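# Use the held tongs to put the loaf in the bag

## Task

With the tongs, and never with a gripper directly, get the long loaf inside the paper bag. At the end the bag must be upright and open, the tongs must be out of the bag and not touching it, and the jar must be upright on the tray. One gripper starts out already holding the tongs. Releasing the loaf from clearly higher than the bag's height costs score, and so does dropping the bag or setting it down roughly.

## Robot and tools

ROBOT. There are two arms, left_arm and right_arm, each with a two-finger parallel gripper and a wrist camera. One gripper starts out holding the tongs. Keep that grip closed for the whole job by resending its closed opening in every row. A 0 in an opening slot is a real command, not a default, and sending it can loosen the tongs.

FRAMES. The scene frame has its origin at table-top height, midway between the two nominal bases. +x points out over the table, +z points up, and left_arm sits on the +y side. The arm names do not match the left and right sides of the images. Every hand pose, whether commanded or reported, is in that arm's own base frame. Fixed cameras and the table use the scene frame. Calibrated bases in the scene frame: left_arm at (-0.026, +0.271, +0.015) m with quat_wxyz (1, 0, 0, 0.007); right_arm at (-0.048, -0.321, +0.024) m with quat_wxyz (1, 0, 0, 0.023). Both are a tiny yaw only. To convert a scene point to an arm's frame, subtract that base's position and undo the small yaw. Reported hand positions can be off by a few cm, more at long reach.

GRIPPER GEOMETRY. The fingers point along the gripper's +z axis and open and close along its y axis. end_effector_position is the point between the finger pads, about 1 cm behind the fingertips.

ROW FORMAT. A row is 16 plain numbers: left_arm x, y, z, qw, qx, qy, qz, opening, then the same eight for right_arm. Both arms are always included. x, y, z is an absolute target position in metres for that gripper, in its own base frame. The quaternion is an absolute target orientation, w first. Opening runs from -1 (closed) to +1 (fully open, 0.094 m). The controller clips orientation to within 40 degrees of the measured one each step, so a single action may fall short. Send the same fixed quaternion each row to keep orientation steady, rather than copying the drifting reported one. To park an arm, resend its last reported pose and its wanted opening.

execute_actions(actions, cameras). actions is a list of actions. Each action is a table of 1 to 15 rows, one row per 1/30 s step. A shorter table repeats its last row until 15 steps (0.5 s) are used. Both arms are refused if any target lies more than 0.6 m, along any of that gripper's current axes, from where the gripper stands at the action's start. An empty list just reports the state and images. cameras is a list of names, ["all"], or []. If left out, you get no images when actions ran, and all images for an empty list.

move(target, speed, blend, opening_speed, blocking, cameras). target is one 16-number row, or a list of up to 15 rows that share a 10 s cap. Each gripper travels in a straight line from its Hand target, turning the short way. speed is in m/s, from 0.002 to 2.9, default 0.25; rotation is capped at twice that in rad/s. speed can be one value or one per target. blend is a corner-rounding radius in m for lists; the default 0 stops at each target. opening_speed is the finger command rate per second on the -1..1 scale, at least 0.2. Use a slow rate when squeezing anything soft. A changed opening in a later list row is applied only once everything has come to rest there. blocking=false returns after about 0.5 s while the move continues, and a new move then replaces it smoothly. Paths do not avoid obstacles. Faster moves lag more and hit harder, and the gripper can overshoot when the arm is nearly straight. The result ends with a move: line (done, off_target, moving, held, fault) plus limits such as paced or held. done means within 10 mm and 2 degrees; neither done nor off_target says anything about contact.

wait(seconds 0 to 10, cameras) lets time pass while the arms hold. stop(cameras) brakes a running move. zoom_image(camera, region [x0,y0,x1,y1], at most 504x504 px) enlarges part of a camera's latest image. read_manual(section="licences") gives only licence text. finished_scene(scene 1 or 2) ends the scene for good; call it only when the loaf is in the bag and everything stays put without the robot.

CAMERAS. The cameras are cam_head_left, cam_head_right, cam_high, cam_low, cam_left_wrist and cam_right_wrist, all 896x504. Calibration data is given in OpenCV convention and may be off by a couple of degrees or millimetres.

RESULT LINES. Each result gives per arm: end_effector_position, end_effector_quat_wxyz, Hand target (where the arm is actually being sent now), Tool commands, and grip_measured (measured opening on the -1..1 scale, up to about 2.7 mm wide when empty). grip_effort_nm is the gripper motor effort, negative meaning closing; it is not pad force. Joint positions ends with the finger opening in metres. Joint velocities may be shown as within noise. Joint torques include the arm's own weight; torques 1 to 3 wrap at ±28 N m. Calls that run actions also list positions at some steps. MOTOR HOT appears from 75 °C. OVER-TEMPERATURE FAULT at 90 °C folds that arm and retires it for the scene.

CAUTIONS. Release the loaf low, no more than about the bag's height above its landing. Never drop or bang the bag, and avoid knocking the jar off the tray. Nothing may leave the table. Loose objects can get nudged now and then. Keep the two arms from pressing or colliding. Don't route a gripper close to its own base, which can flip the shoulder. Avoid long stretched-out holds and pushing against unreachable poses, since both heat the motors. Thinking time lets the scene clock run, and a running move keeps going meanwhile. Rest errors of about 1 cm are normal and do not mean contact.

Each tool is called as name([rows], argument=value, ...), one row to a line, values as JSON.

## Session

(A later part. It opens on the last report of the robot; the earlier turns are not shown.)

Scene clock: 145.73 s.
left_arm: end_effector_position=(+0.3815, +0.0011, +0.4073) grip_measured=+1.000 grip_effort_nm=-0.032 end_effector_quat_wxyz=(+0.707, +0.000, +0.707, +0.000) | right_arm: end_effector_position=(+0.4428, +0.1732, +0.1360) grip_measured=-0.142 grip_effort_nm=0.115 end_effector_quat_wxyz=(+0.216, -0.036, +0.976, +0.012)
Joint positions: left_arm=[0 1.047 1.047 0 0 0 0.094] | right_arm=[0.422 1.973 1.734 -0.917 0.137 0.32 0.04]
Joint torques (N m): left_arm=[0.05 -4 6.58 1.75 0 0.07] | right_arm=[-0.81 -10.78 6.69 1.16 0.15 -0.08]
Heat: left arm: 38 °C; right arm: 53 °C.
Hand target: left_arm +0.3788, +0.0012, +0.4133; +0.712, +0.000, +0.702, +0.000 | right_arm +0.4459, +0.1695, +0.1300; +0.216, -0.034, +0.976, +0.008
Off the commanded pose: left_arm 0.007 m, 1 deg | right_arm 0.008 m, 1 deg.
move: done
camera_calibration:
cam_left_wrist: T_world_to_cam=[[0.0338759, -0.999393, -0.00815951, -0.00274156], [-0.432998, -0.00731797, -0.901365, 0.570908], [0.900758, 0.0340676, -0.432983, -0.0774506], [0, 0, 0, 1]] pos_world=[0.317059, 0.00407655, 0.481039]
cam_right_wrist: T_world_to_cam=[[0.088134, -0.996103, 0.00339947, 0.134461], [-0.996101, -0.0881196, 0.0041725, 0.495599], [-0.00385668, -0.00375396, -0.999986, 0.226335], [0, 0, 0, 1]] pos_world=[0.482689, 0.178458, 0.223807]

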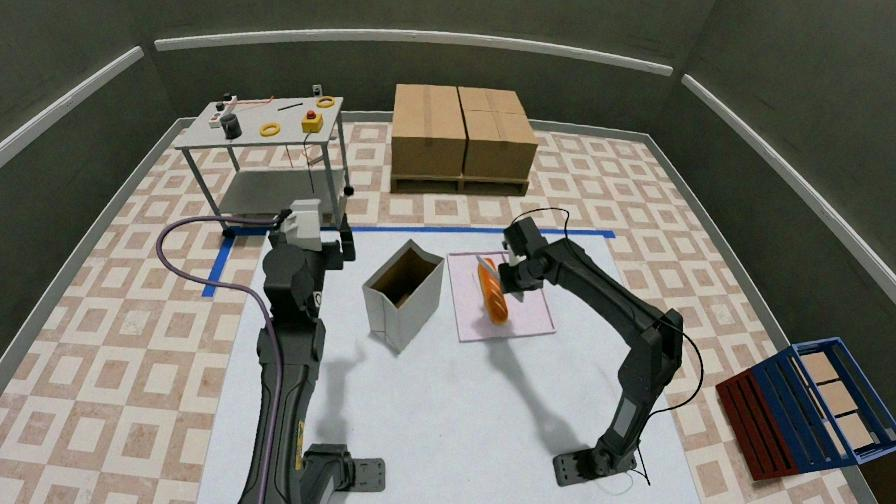

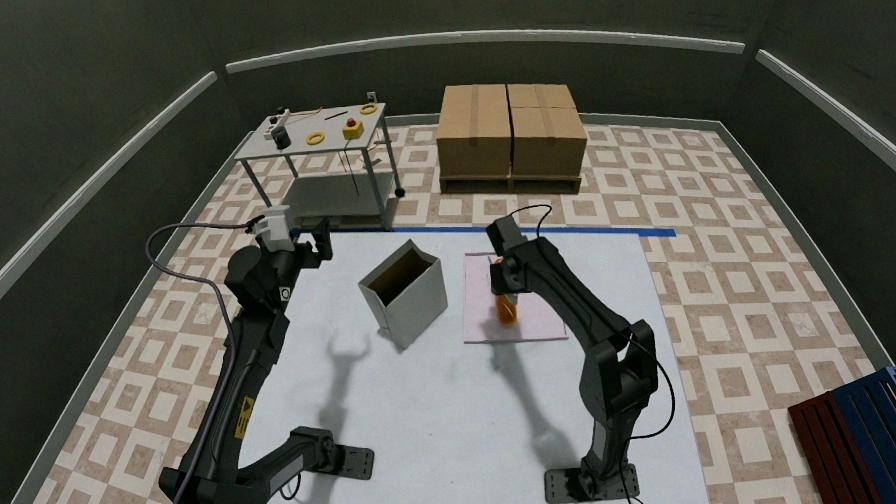

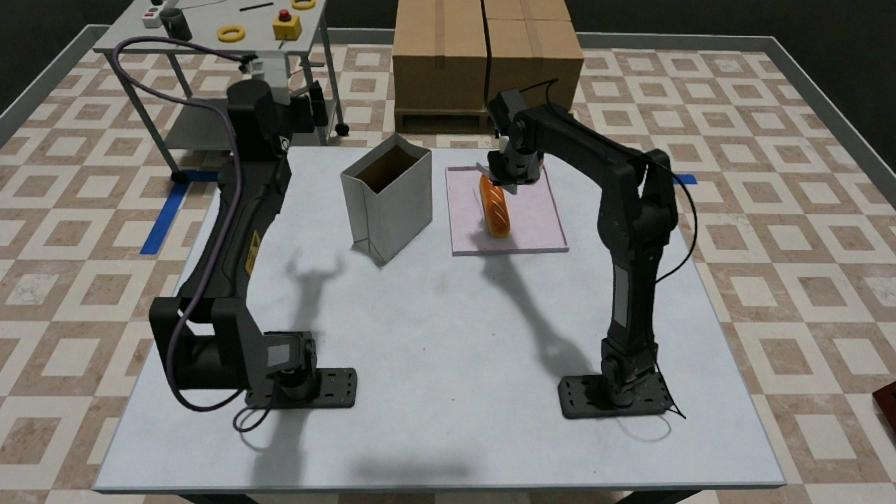

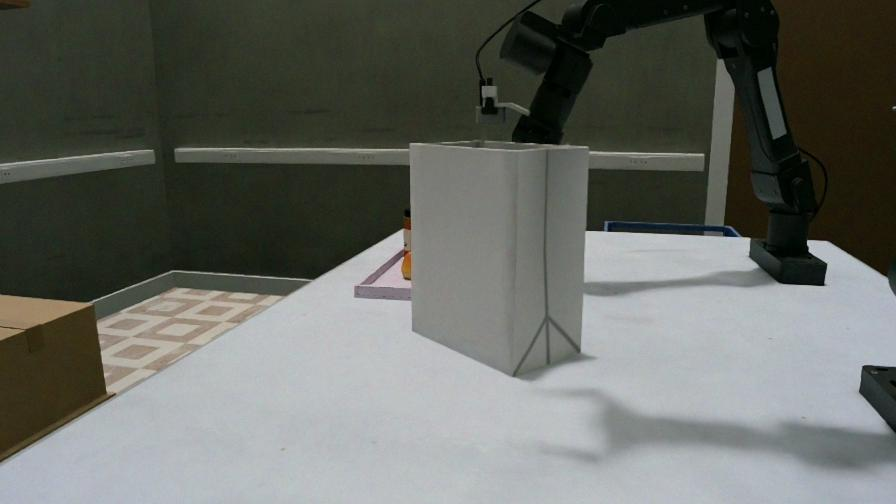

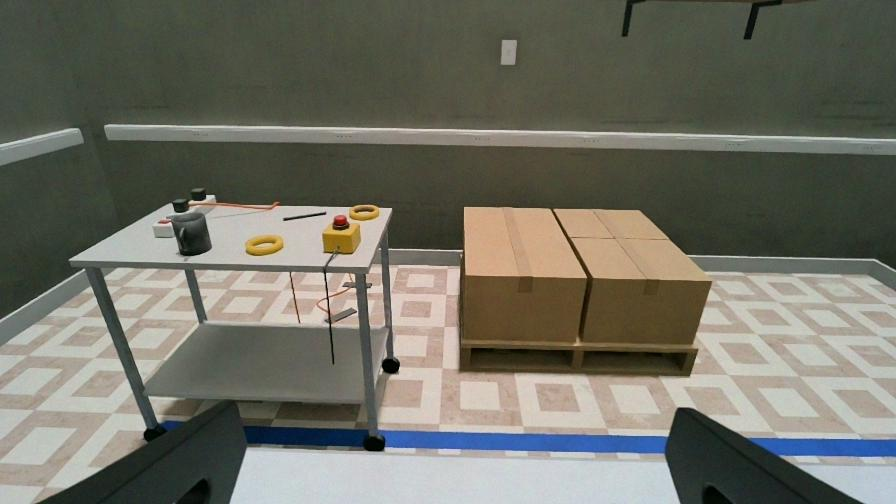

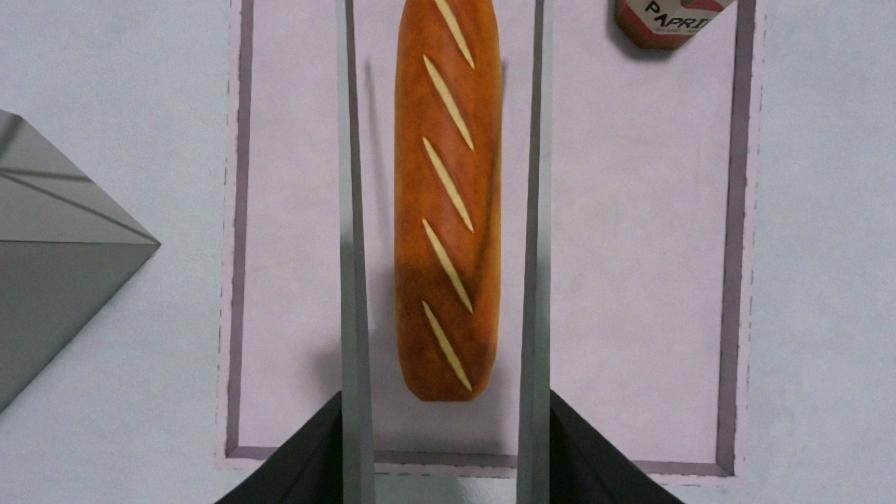

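move(target=[0.3789,0.0011,0.4133,0.712,0,0.702,0,1,0.448,0.1695,0.082,0.2163,-0.0341,0.9757,0.0076,-0.14], speed=0.08, cameras=["cam_right_wrist","cam_high","cam_head_left","cam_head_right"])

zoom_image(camera="cam_head_left", region=[440, 220, 560, 340])

zoom_image(camera="cam_high", region=[440, 130, 600, 270])

Scene clock: 157.33 s.
left_arm: end_effector_position=(+0.3815, +0.0011, +0.4073) grip_measured=+1.000 grip_effort_nm=-0.042 end_effector_quat_wxyz=(+0.707, +0.000, +0.707, +0.000) | right_arm: end_effector_position=(+0.4449, +0.1742, +0.0944) grip_measured=-0.142 grip_effort_nm=0.115 end_effector_quat_wxyz=(+0.222, -0.036, +0.974, +0.014)
Joint positions: left_arm=[0 1.047 1.047 0 0 0 0.094] | right_arm=[0.422 1.984 1.579 -0.738 0.137 0.318 0.04]
Joint torques (N m): left_arm=[-0.16 -3.63 6.6 1.74 -0.03 0] | right_arm=[-1.01 -9.5 6.89 1.24 0.14 -0.07]
Heat: left arm: 39 °C; right arm: 49 °C.
Hand target: left_arm +0.3788, +0.0012, +0.4133; +0.712, +0.000, +0.702, +0.000 | right_arm +0.4476, +0.1694, +0.0822; +0.216, -0.034, +0.976, +0.008
Off the commanded pose: left_arm 0.007 m, 1 deg | right_arm 0.014 m, 1 deg.
move: off_target (right_arm)
camera_calibration:
cam_right_wrist: T_world_to_cam=[[0.0898401, -0.995956, -0.000177094, 0.134815], [-0.99592, -0.0898354, -0.00849331, 0.499339], [0.00844306, 0.000939412, -0.999964, 0.178478], [0, 0, 0, 1]] pos_world=[0.483683, 0.17896, 0.182736]
Images, in order (width x height): cam_head_left 896x504, cam_head_right 896x504, cam_high 896x504, cam_right_wrist 896x504.

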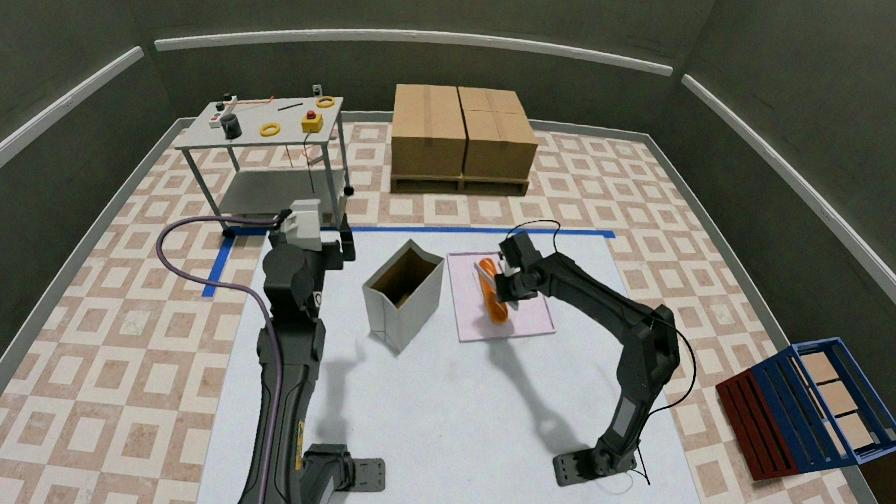

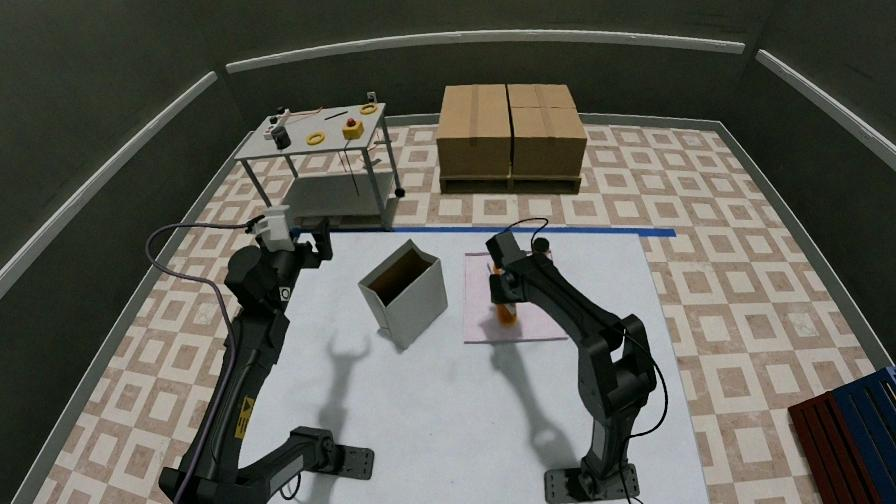

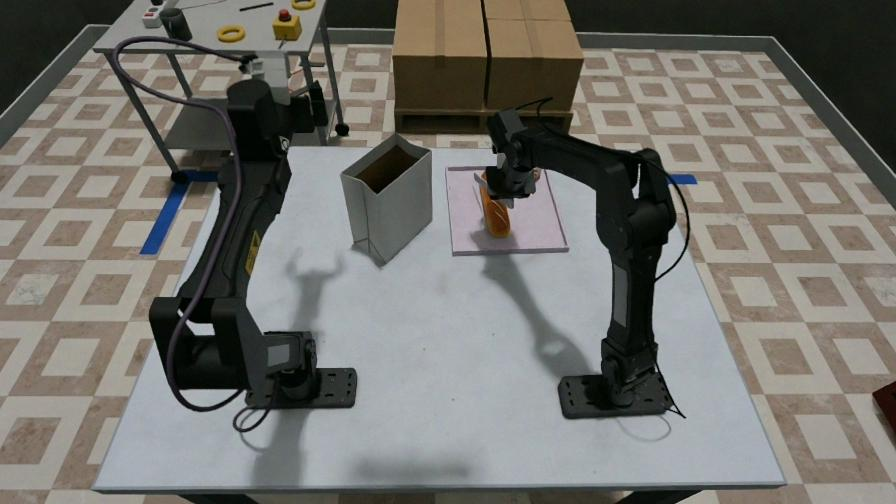

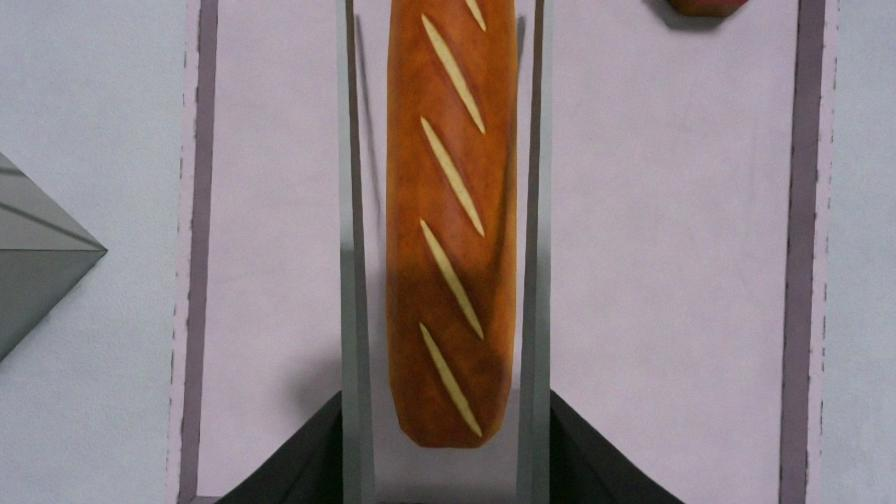

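Scaled by 4.200.

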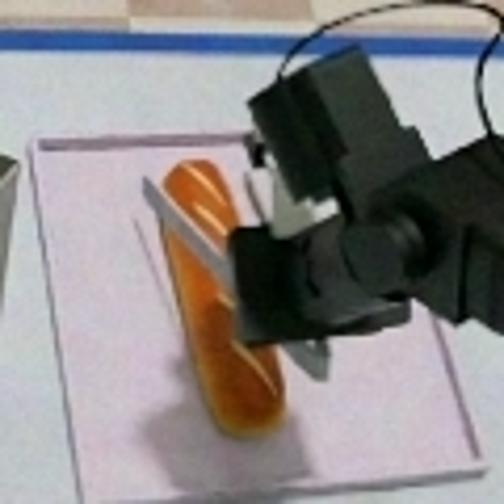

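Scaled by 3.150.

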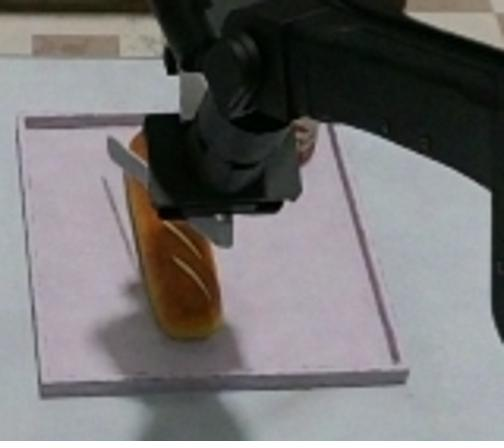

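move(target=[0.3789,0.0011,0.4133,0.712,0,0.702,0,1,0.451,0.1655,0.055,0.2163,-0.0341,0.9757,0.0076,-0.14], speed=0.06, cameras=["cam_right_wrist","cam_high","cam_head_left","cam_low"])

zoom_image(camera="cam_head_left", region=[440, 220, 560, 340])

zoom_image(camera="cam_high", region=[440, 130, 600, 270])

Scene clock: 168.00 s.
left_arm: end_effector_position=(+0.3815, +0.0011, +0.4073) grip_measured=+1.000 grip_effort_nm=-0.037 end_effector_quat_wxyz=(+0.707, +0.000, +0.707, +0.000) | right_arm: end_effector_position=(+0.4493, +0.1687, +0.0674) grip_measured=-0.142 grip_effort_nm=0.115 end_effector_quat_wxyz=(+0.223, -0.034, +0.974, +0.012)
Joint positions: left_arm=[0 1.047 1.047 0 0 0 0.094] | right_arm=[0.408 2.013 1.511 -0.639 0.137 0.308 0.04]
Joint torques (N m): left_arm=[0.14 -3.77 6.82 1.75 -0.03 0.01] | right_arm=[-0.81 -9.66 6.79 1.22 0.09 -0.07]
Heat: left arm: 39 °C; right arm: 46 °C.
Hand target: left_arm +0.3788, +0.0012, +0.4133; +0.712, +0.000, +0.702, +0.000 | right_arm +0.4506, +0.1653, +0.0550; +0.216, -0.034, +0.976, +0.008
Off the commanded pose: left_arm 0.007 m, 1 deg | right_arm 0.013 m, 1 deg.
move: off_target (right_arm)
camera_calibration:
cam_right_wrist: T_world_to_cam=[[0.085389, -0.996339, 0.00408108, 0.130813], [-0.996298, -0.085425, -0.00963143, 0.50253], [0.0099448, -0.00324355, -0.999945, 0.151431], [0, 0, 0, 1]] pos_world=[0.487994, 0.173754, 0.155729]
Images, in order (width x height): cam_head_left 896x504, cam_high 896x504, cam_low 896x504, cam_right_wrist 896x504.

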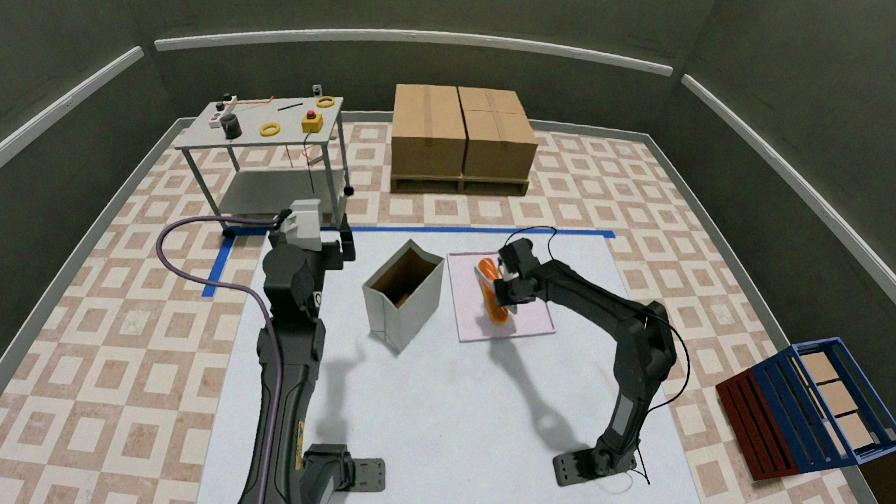

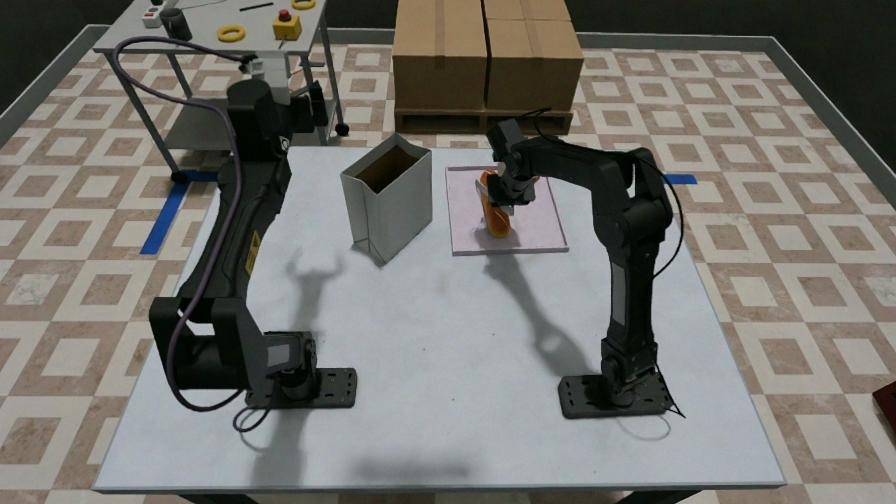

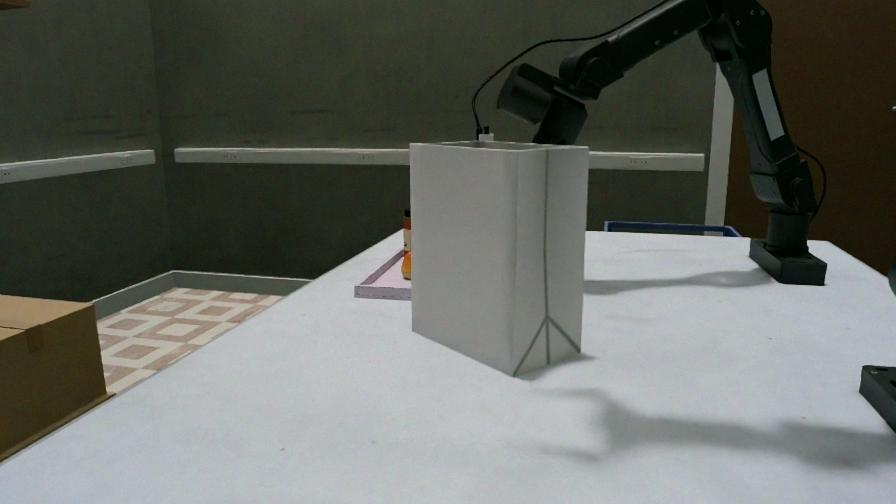

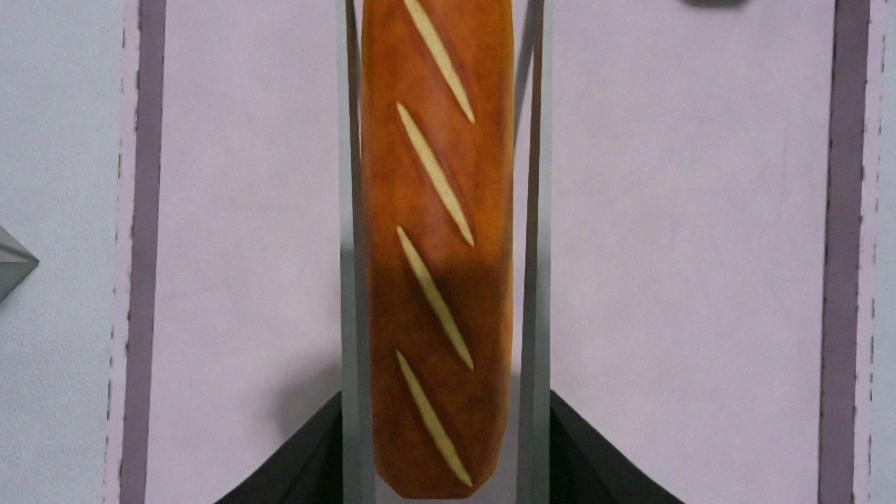

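Scaled by 4.200.

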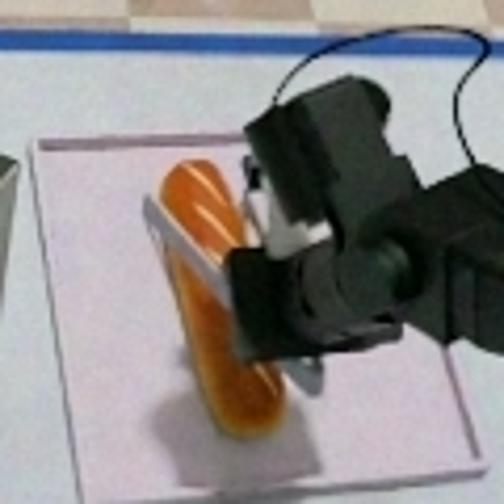

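Scaled by 3.150.

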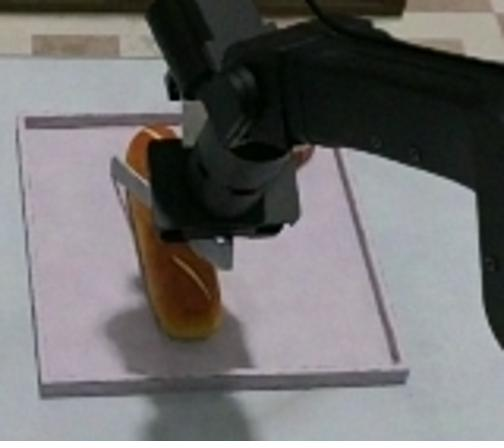

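move(target=[0.3789,0.0011,0.4133,0.712,0,0.702,0,1,0.451,0.1665,0.053,0.2163,-0.0341,0.9757,0.0076,-0.30], opening_speed=0.2, cameras=["cam_right_wrist","cam_head_left"])

zoom_image(camera="cam_head_left", region=[440, 220, 560, 340])

Scene clock: 175.43 s.
left_arm: end_effector_position=(+0.3815, +0.0011, +0.4073) grip_measured=+1.000 grip_effort_nm=-0.037 end_effector_quat_wxyz=(+0.707, +0.000, +0.707, +0.000) | right_arm: end_effector_position=(+0.4503, +0.1692, +0.0680) grip_measured=-0.294 grip_effort_nm=-0.310 end_effector_quat_wxyz=(+0.225, -0.034, +0.974, +0.013)
Joint positions: left_arm=[0 1.047 1.047 0 0 0 0.094] | right_arm=[0.408 2.013 1.511 -0.634 0.137 0.307 0.033]
Joint torques (N m): left_arm=[-0.02 -3.97 6.61 1.76 0.01 0.02] | right_arm=[-0.58 -9.37 6.53 1.23 0.1 -0.05]
Heat: left arm: 39 °C; right arm: 46 °C.
Hand target: left_arm +0.3788, +0.0012, +0.4133; +0.712, +0.000, +0.702, +0.000 | right_arm +0.4505, +0.1663, +0.0531; +0.216, -0.034, +0.976, +0.008
Off the commanded pose: left_arm 0.007 m, 1 deg | right_arm 0.015 m, 1 deg.
move: off_target (right_arm)
camera_calibration:
cam_right_wrist: T_world_to_cam=[[0.0859091, -0.996301, 0.00220904, 0.131091], [-0.996194, -0.0859323, -0.0146096, 0.503975], [0.0147453, -0.000945539, -0.999891, 0.149384], [0, 0, 0, 1]] pos_world=[0.488592, 0.174055, 0.156441]
Images, in order (width x height): cam_head_left 896x504, cam_right_wrist 896x504.

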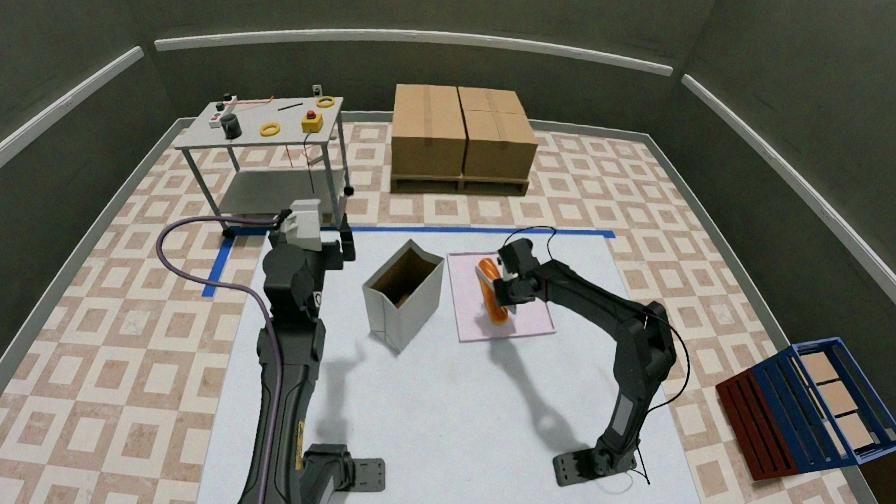

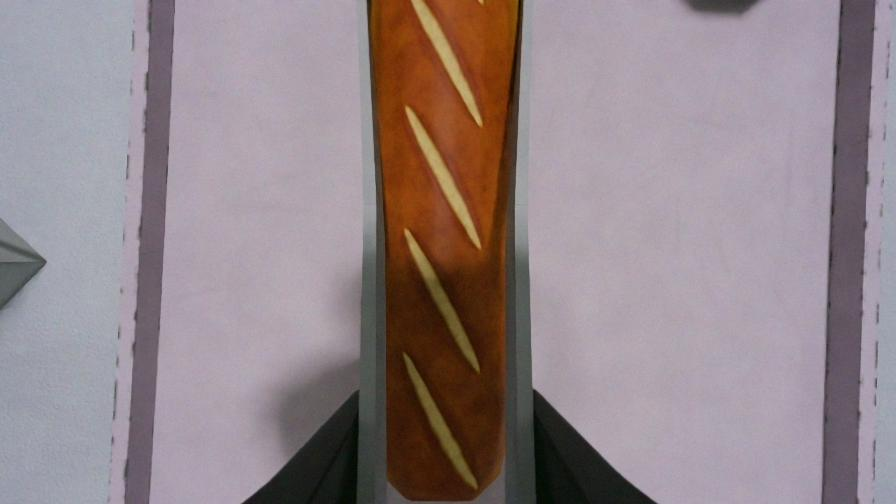

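Scaled by 4.200.

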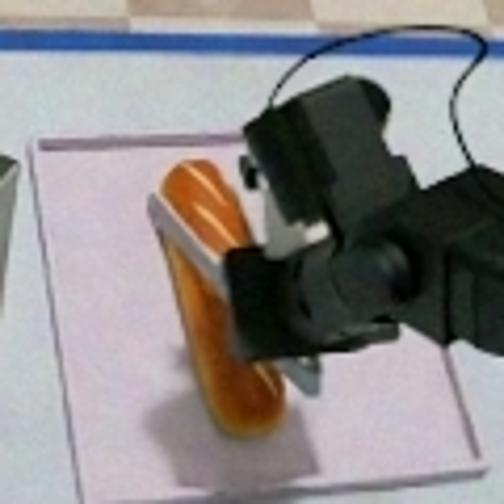

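move(target=[0.3789,0.0011,0.4133,0.712,0,0.702,0,1,0.451,0.1665,0.053,0.2163,-0.0341,0.9757,0.0076,-0.42], opening_speed=0.2)

move(target=[0.3789,0.0011,0.4133,0.712,0,0.702,0,1,0.44,0.1665,0.12,0.2163,-0.0341,0.9757,0.0076,-0.42], speed=0.08, cameras=["all"])

zoom_image(camera="cam_head_left", region=[440, 200, 560, 340])

Scene clock: 185.37 s.
left_arm: end_effector_position=(+0.3815, +0.0011, +0.4073) grip_measured=+1.000 grip_effort_nm=-0.037 end_effector_quat_wxyz=(+0.707, +0.000, +0.707, +0.000) | right_arm: end_effector_position=(+0.4503, +0.1692, +0.0680) grip_measured=-0.419 grip_effort_nm=-0.603 end_effector_quat_wxyz=(+0.225, -0.034, +0.974, +0.013)
Joint positions: left_arm=[0 1.047 1.047 0 0 0 0.094] | right_arm=[0.408 2.013 1.511 -0.634 0.137 0.307 0.027]
Joint torques (N m): left_arm=[0.06 -4 6.63 1.7 -0.01 0.06] | right_arm=[-0.59 -9.36 6.54 1.22 0.1 -0.05]
Heat: left arm: 39 °C; right arm: 45 °C.
Hand target: left_arm +0.3788, +0.0012, +0.4133; +0.712, +0.000, +0.702, +0.000 | right_arm +0.4505, +0.1663, +0.0531; +0.216, -0.034, +0.976, +0.008
Off the commanded pose: left_arm 0.007 m, 1 deg | right_arm 0.015 m, 1 deg.
move: off_target (right_arm)
camera_calibration:
cam_left_wrist: T_world_to_cam=[[0.0338759, -0.999393, -0.00815951, -0.00274156], [-0.432998, -0.00731797, -0.901365, 0.570908], [0.900758, 0.0340676, -0.432983, -0.0774506], [0, 0, 0, 1]] pos_world=[0.317059, 0.00407655, 0.481039]
cam_right_wrist: T_world_to_cam=[[0.0859091, -0.996301, 0.00220904, 0.131091], [-0.996194, -0.0859323, -0.0146096, 0.503975], [0.0147453, -0.000945539, -0.999891, 0.149384], [0, 0, 0, 1]] pos_world=[0.488592, 0.174055, 0.156441]

Scene clock: 186.90 s.
left_arm: end_effector_position=(+0.3815, +0.0011, +0.4073) grip_measured=+1.000 grip_effort_nm=-0.037 end_effector_quat_wxyz=(+0.707, +0.000, +0.707, +0.000) | right_arm: end_effector_position=(+0.4316, +0.1611, +0.0900) grip_measured=-0.415 grip_effort_nm=-0.266 end_effector_quat_wxyz=(+0.181, -0.038, +0.983, -0.004)
Joint positions: left_arm=[0 1.047 1.047 0 0 0 0.094] | right_arm=[0.408 1.995 1.61 -0.847 0.137 0.308 0.027]
Joint torques (N m): left_arm=[0.06 -3.85 6.75 1.78 0.04 0.03] | right_arm=[0.47 -15.72 10.59 0.9 0.14 0.05]
Heat: left arm: 39 °C; right arm: 46 °C.
Hand target: left_arm +0.3788, +0.0012, +0.4133; +0.712, +0.000, +0.702, +0.000 | right_arm +0.4392, +0.1661, +0.1199; +0.216, -0.034, +0.976, +0.008
Off the commanded pose: left_arm 0.007 m, 1 deg | right_arm 0.032 m, 4 deg.
move: off_target (right_arm)
camera_calibration:
cam_left_wrist: T_world_to_cam=[[0.0338759, -0.999393, -0.00815951, -0.00274156], [-0.432998, -0.00731797, -0.901365, 0.570908], [0.900758, 0.0340676, -0.432983, -0.0774506], [0, 0, 0, 1]] pos_world=[0.317059, 0.00407655, 0.481039]
cam_right_wrist: T_world_to_cam=[[0.0867526, -0.995706, 0.0323129, 0.121465], [-0.993519, -0.0840797, 0.076492, 0.475283], [-0.0734466, -0.0387394, -0.996546, 0.215545], [0, 0, 0, 1]] pos_world=[0.477496, 0.169255, 0.17452]

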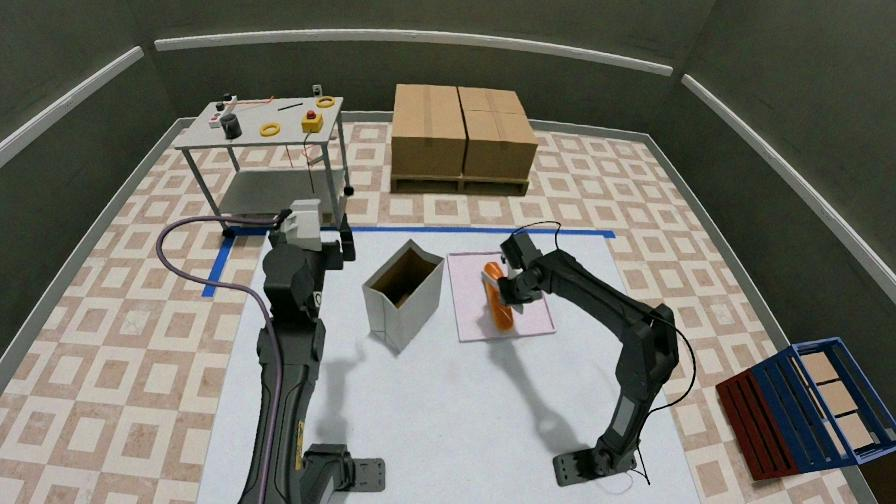

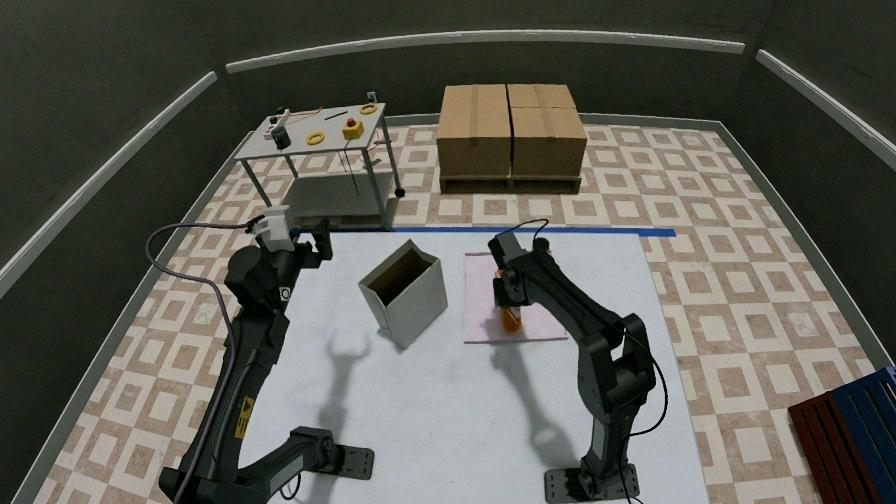

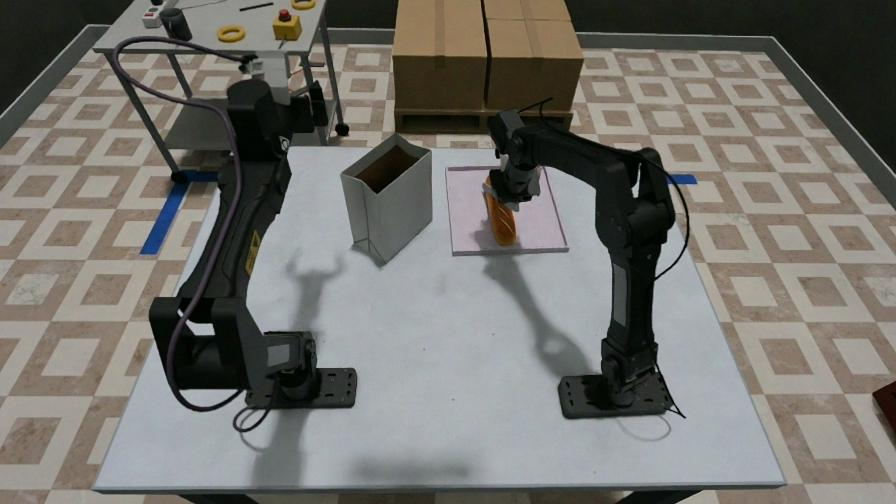

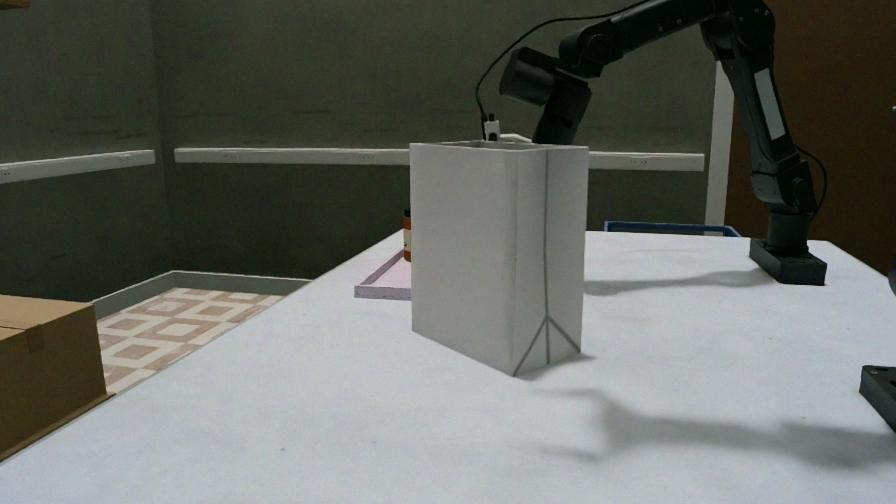

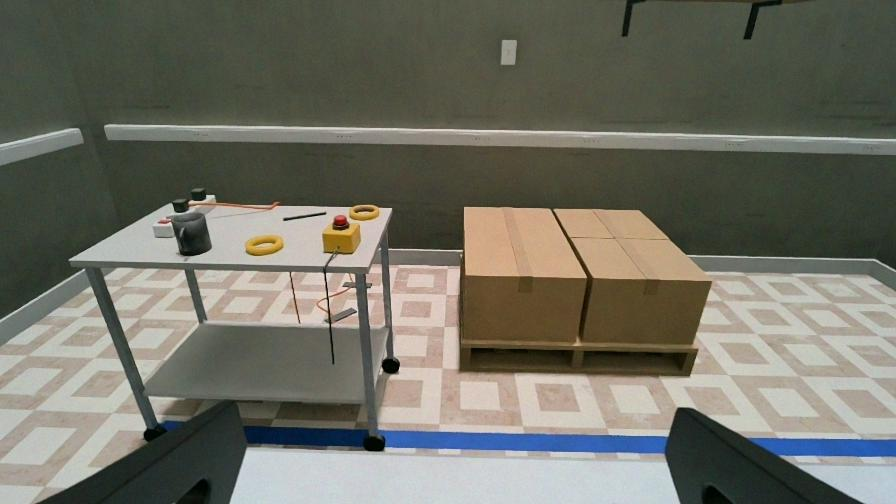

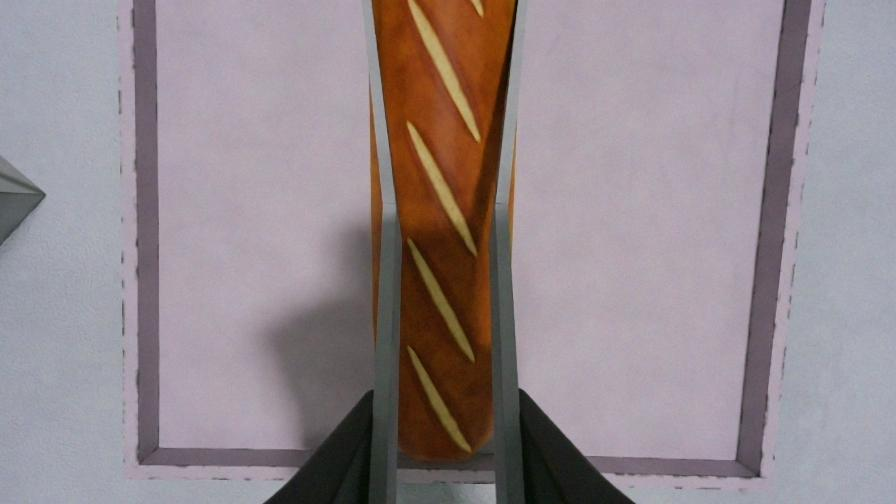

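Scaled by 3.600.

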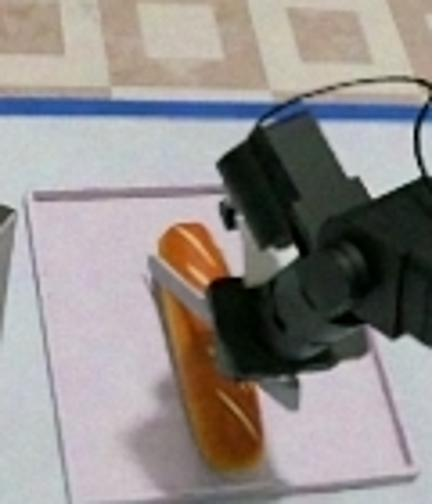

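move(target=[0.3789,0.0011,0.4133,0.712,0,0.702,0,1,0.40,0.165,0.24,0.3007,-0.0333,0.9531,0.0105,-0.42], speed=0.1, cameras=["all"])

zoom_image(camera="cam_head_left", region=[440, 200, 580, 340])

Scene clock: 196.07 s.
left_arm: end_effector_position=(+0.3815, +0.0011, +0.4073) grip_measured=+1.000 grip_effort_nm=-0.037 end_effector_quat_wxyz=(+0.707, +0.000, +0.707, +0.000) | right_arm: end_effector_position=(+0.3966, +0.1652, +0.2122) grip_measured=-0.415 grip_effort_nm=-0.261 end_effector_quat_wxyz=(+0.265, -0.040, +0.963, +0.006)
Joint positions: left_arm=[0 1.047 1.047 0 0 0 0.094] | right_arm=[0.477 1.737 1.689 -1.024 0.205 0.341 0.027]
Joint torques (N m): left_arm=[-0.01 -4 6.74 1.72 -0.02 0.01] | right_arm=[0.64 -12.41 10.85 1.18 0.4 0.03]
Heat: left arm: 40 °C; right arm: 47 °C.
Hand target: left_arm +0.3788, +0.0012, +0.4133; +0.712, +0.000, +0.702, +0.000 | right_arm +0.3992, +0.1647, +0.2398; +0.301, -0.033, +0.953, +0.011
Off the commanded pose: left_arm 0.007 m, 1 deg | right_arm 0.028 m, 4 deg.
move: off_target (right_arm)
camera_calibration:
cam_left_wrist: T_world_to_cam=[[0.0338759, -0.999393, -0.00815951, -0.00274156], [-0.432998, -0.00731797, -0.901365, 0.570908], [0.900758, 0.0340676, -0.432983, -0.0774506], [0, 0, 0, 1]] pos_world=[0.317059, 0.00407655, 0.481039]
cam_right_wrist: T_world_to_cam=[[0.0936527, -0.995376, 0.0213462, 0.124177], [-0.990833, -0.095279, -0.0957674, 0.468835], [0.0973584, -0.0121817, -0.995175, 0.262454], [0, 0, 0, 1]] pos_world=[0.427356, 0.17147, 0.303436]

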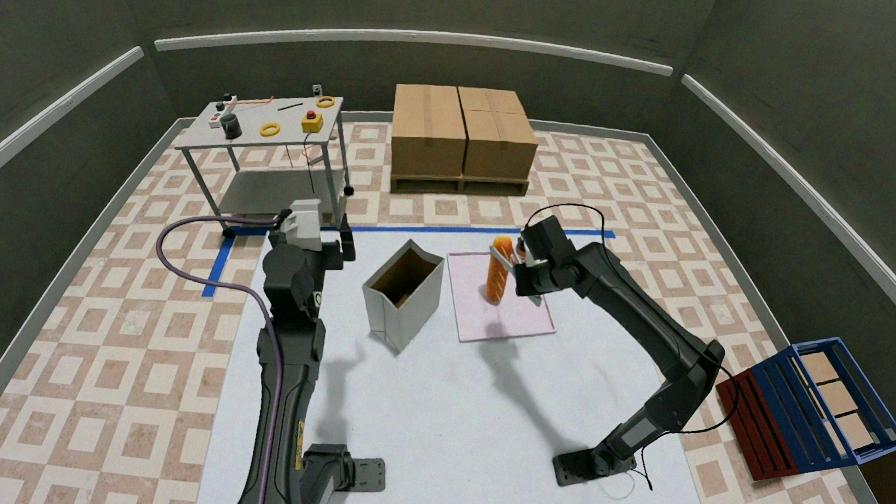

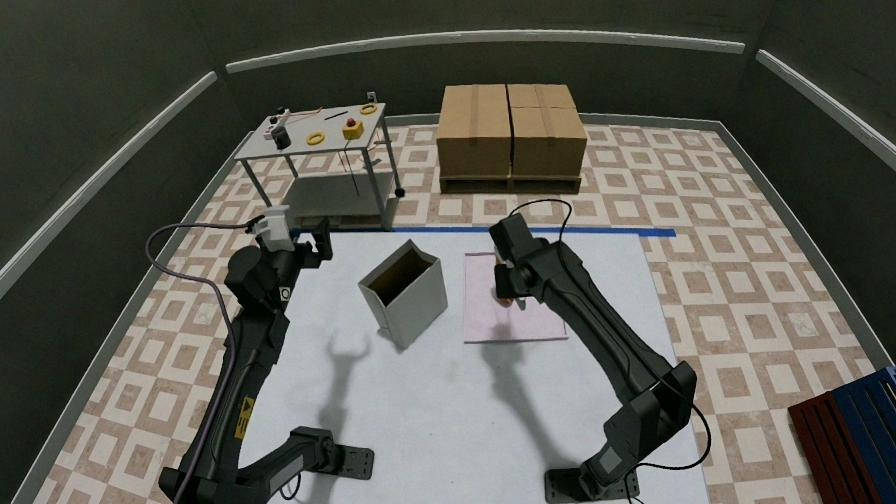

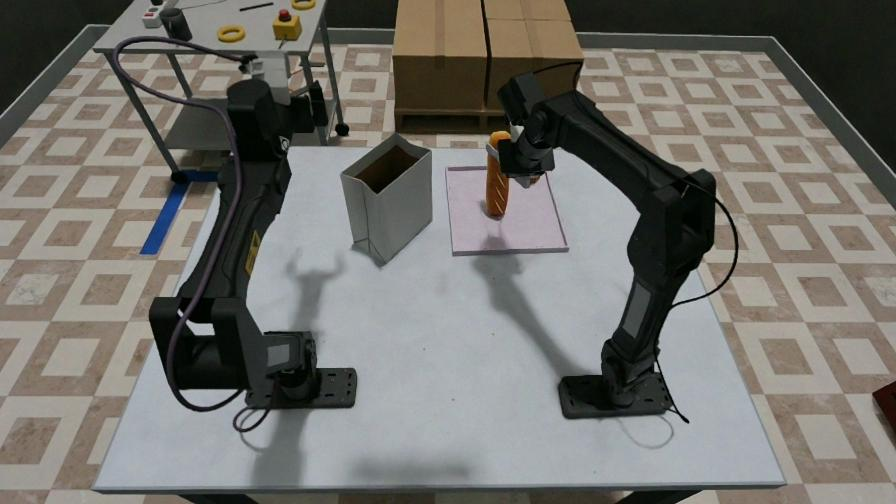

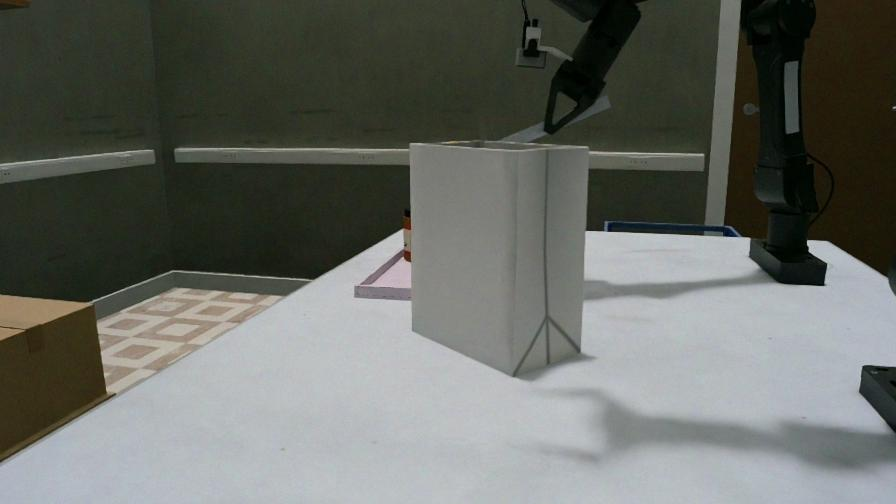

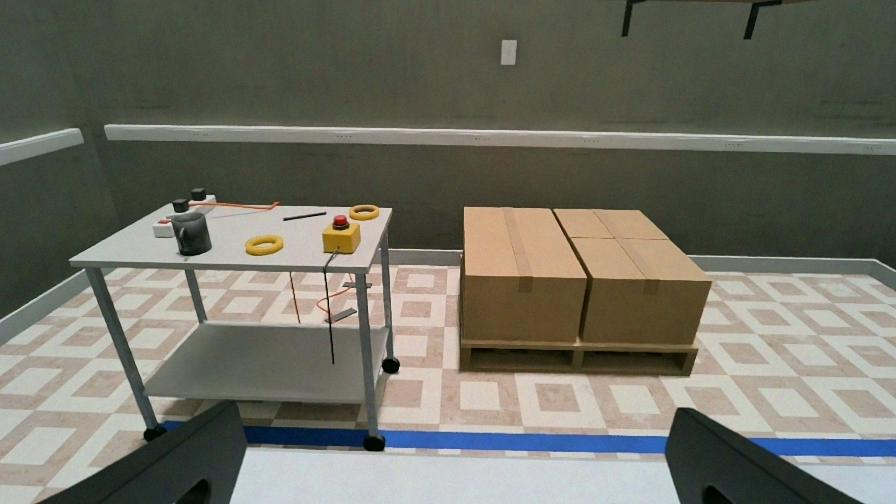

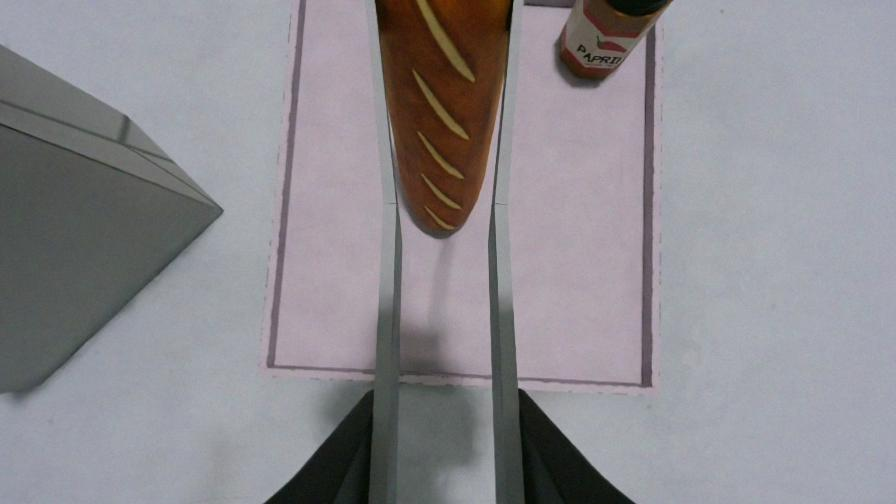

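Scaled by 3.600.

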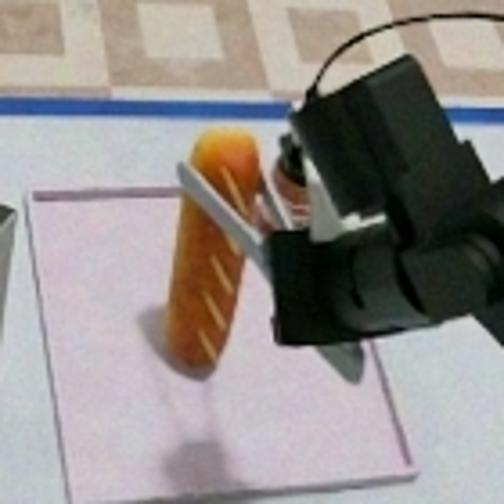

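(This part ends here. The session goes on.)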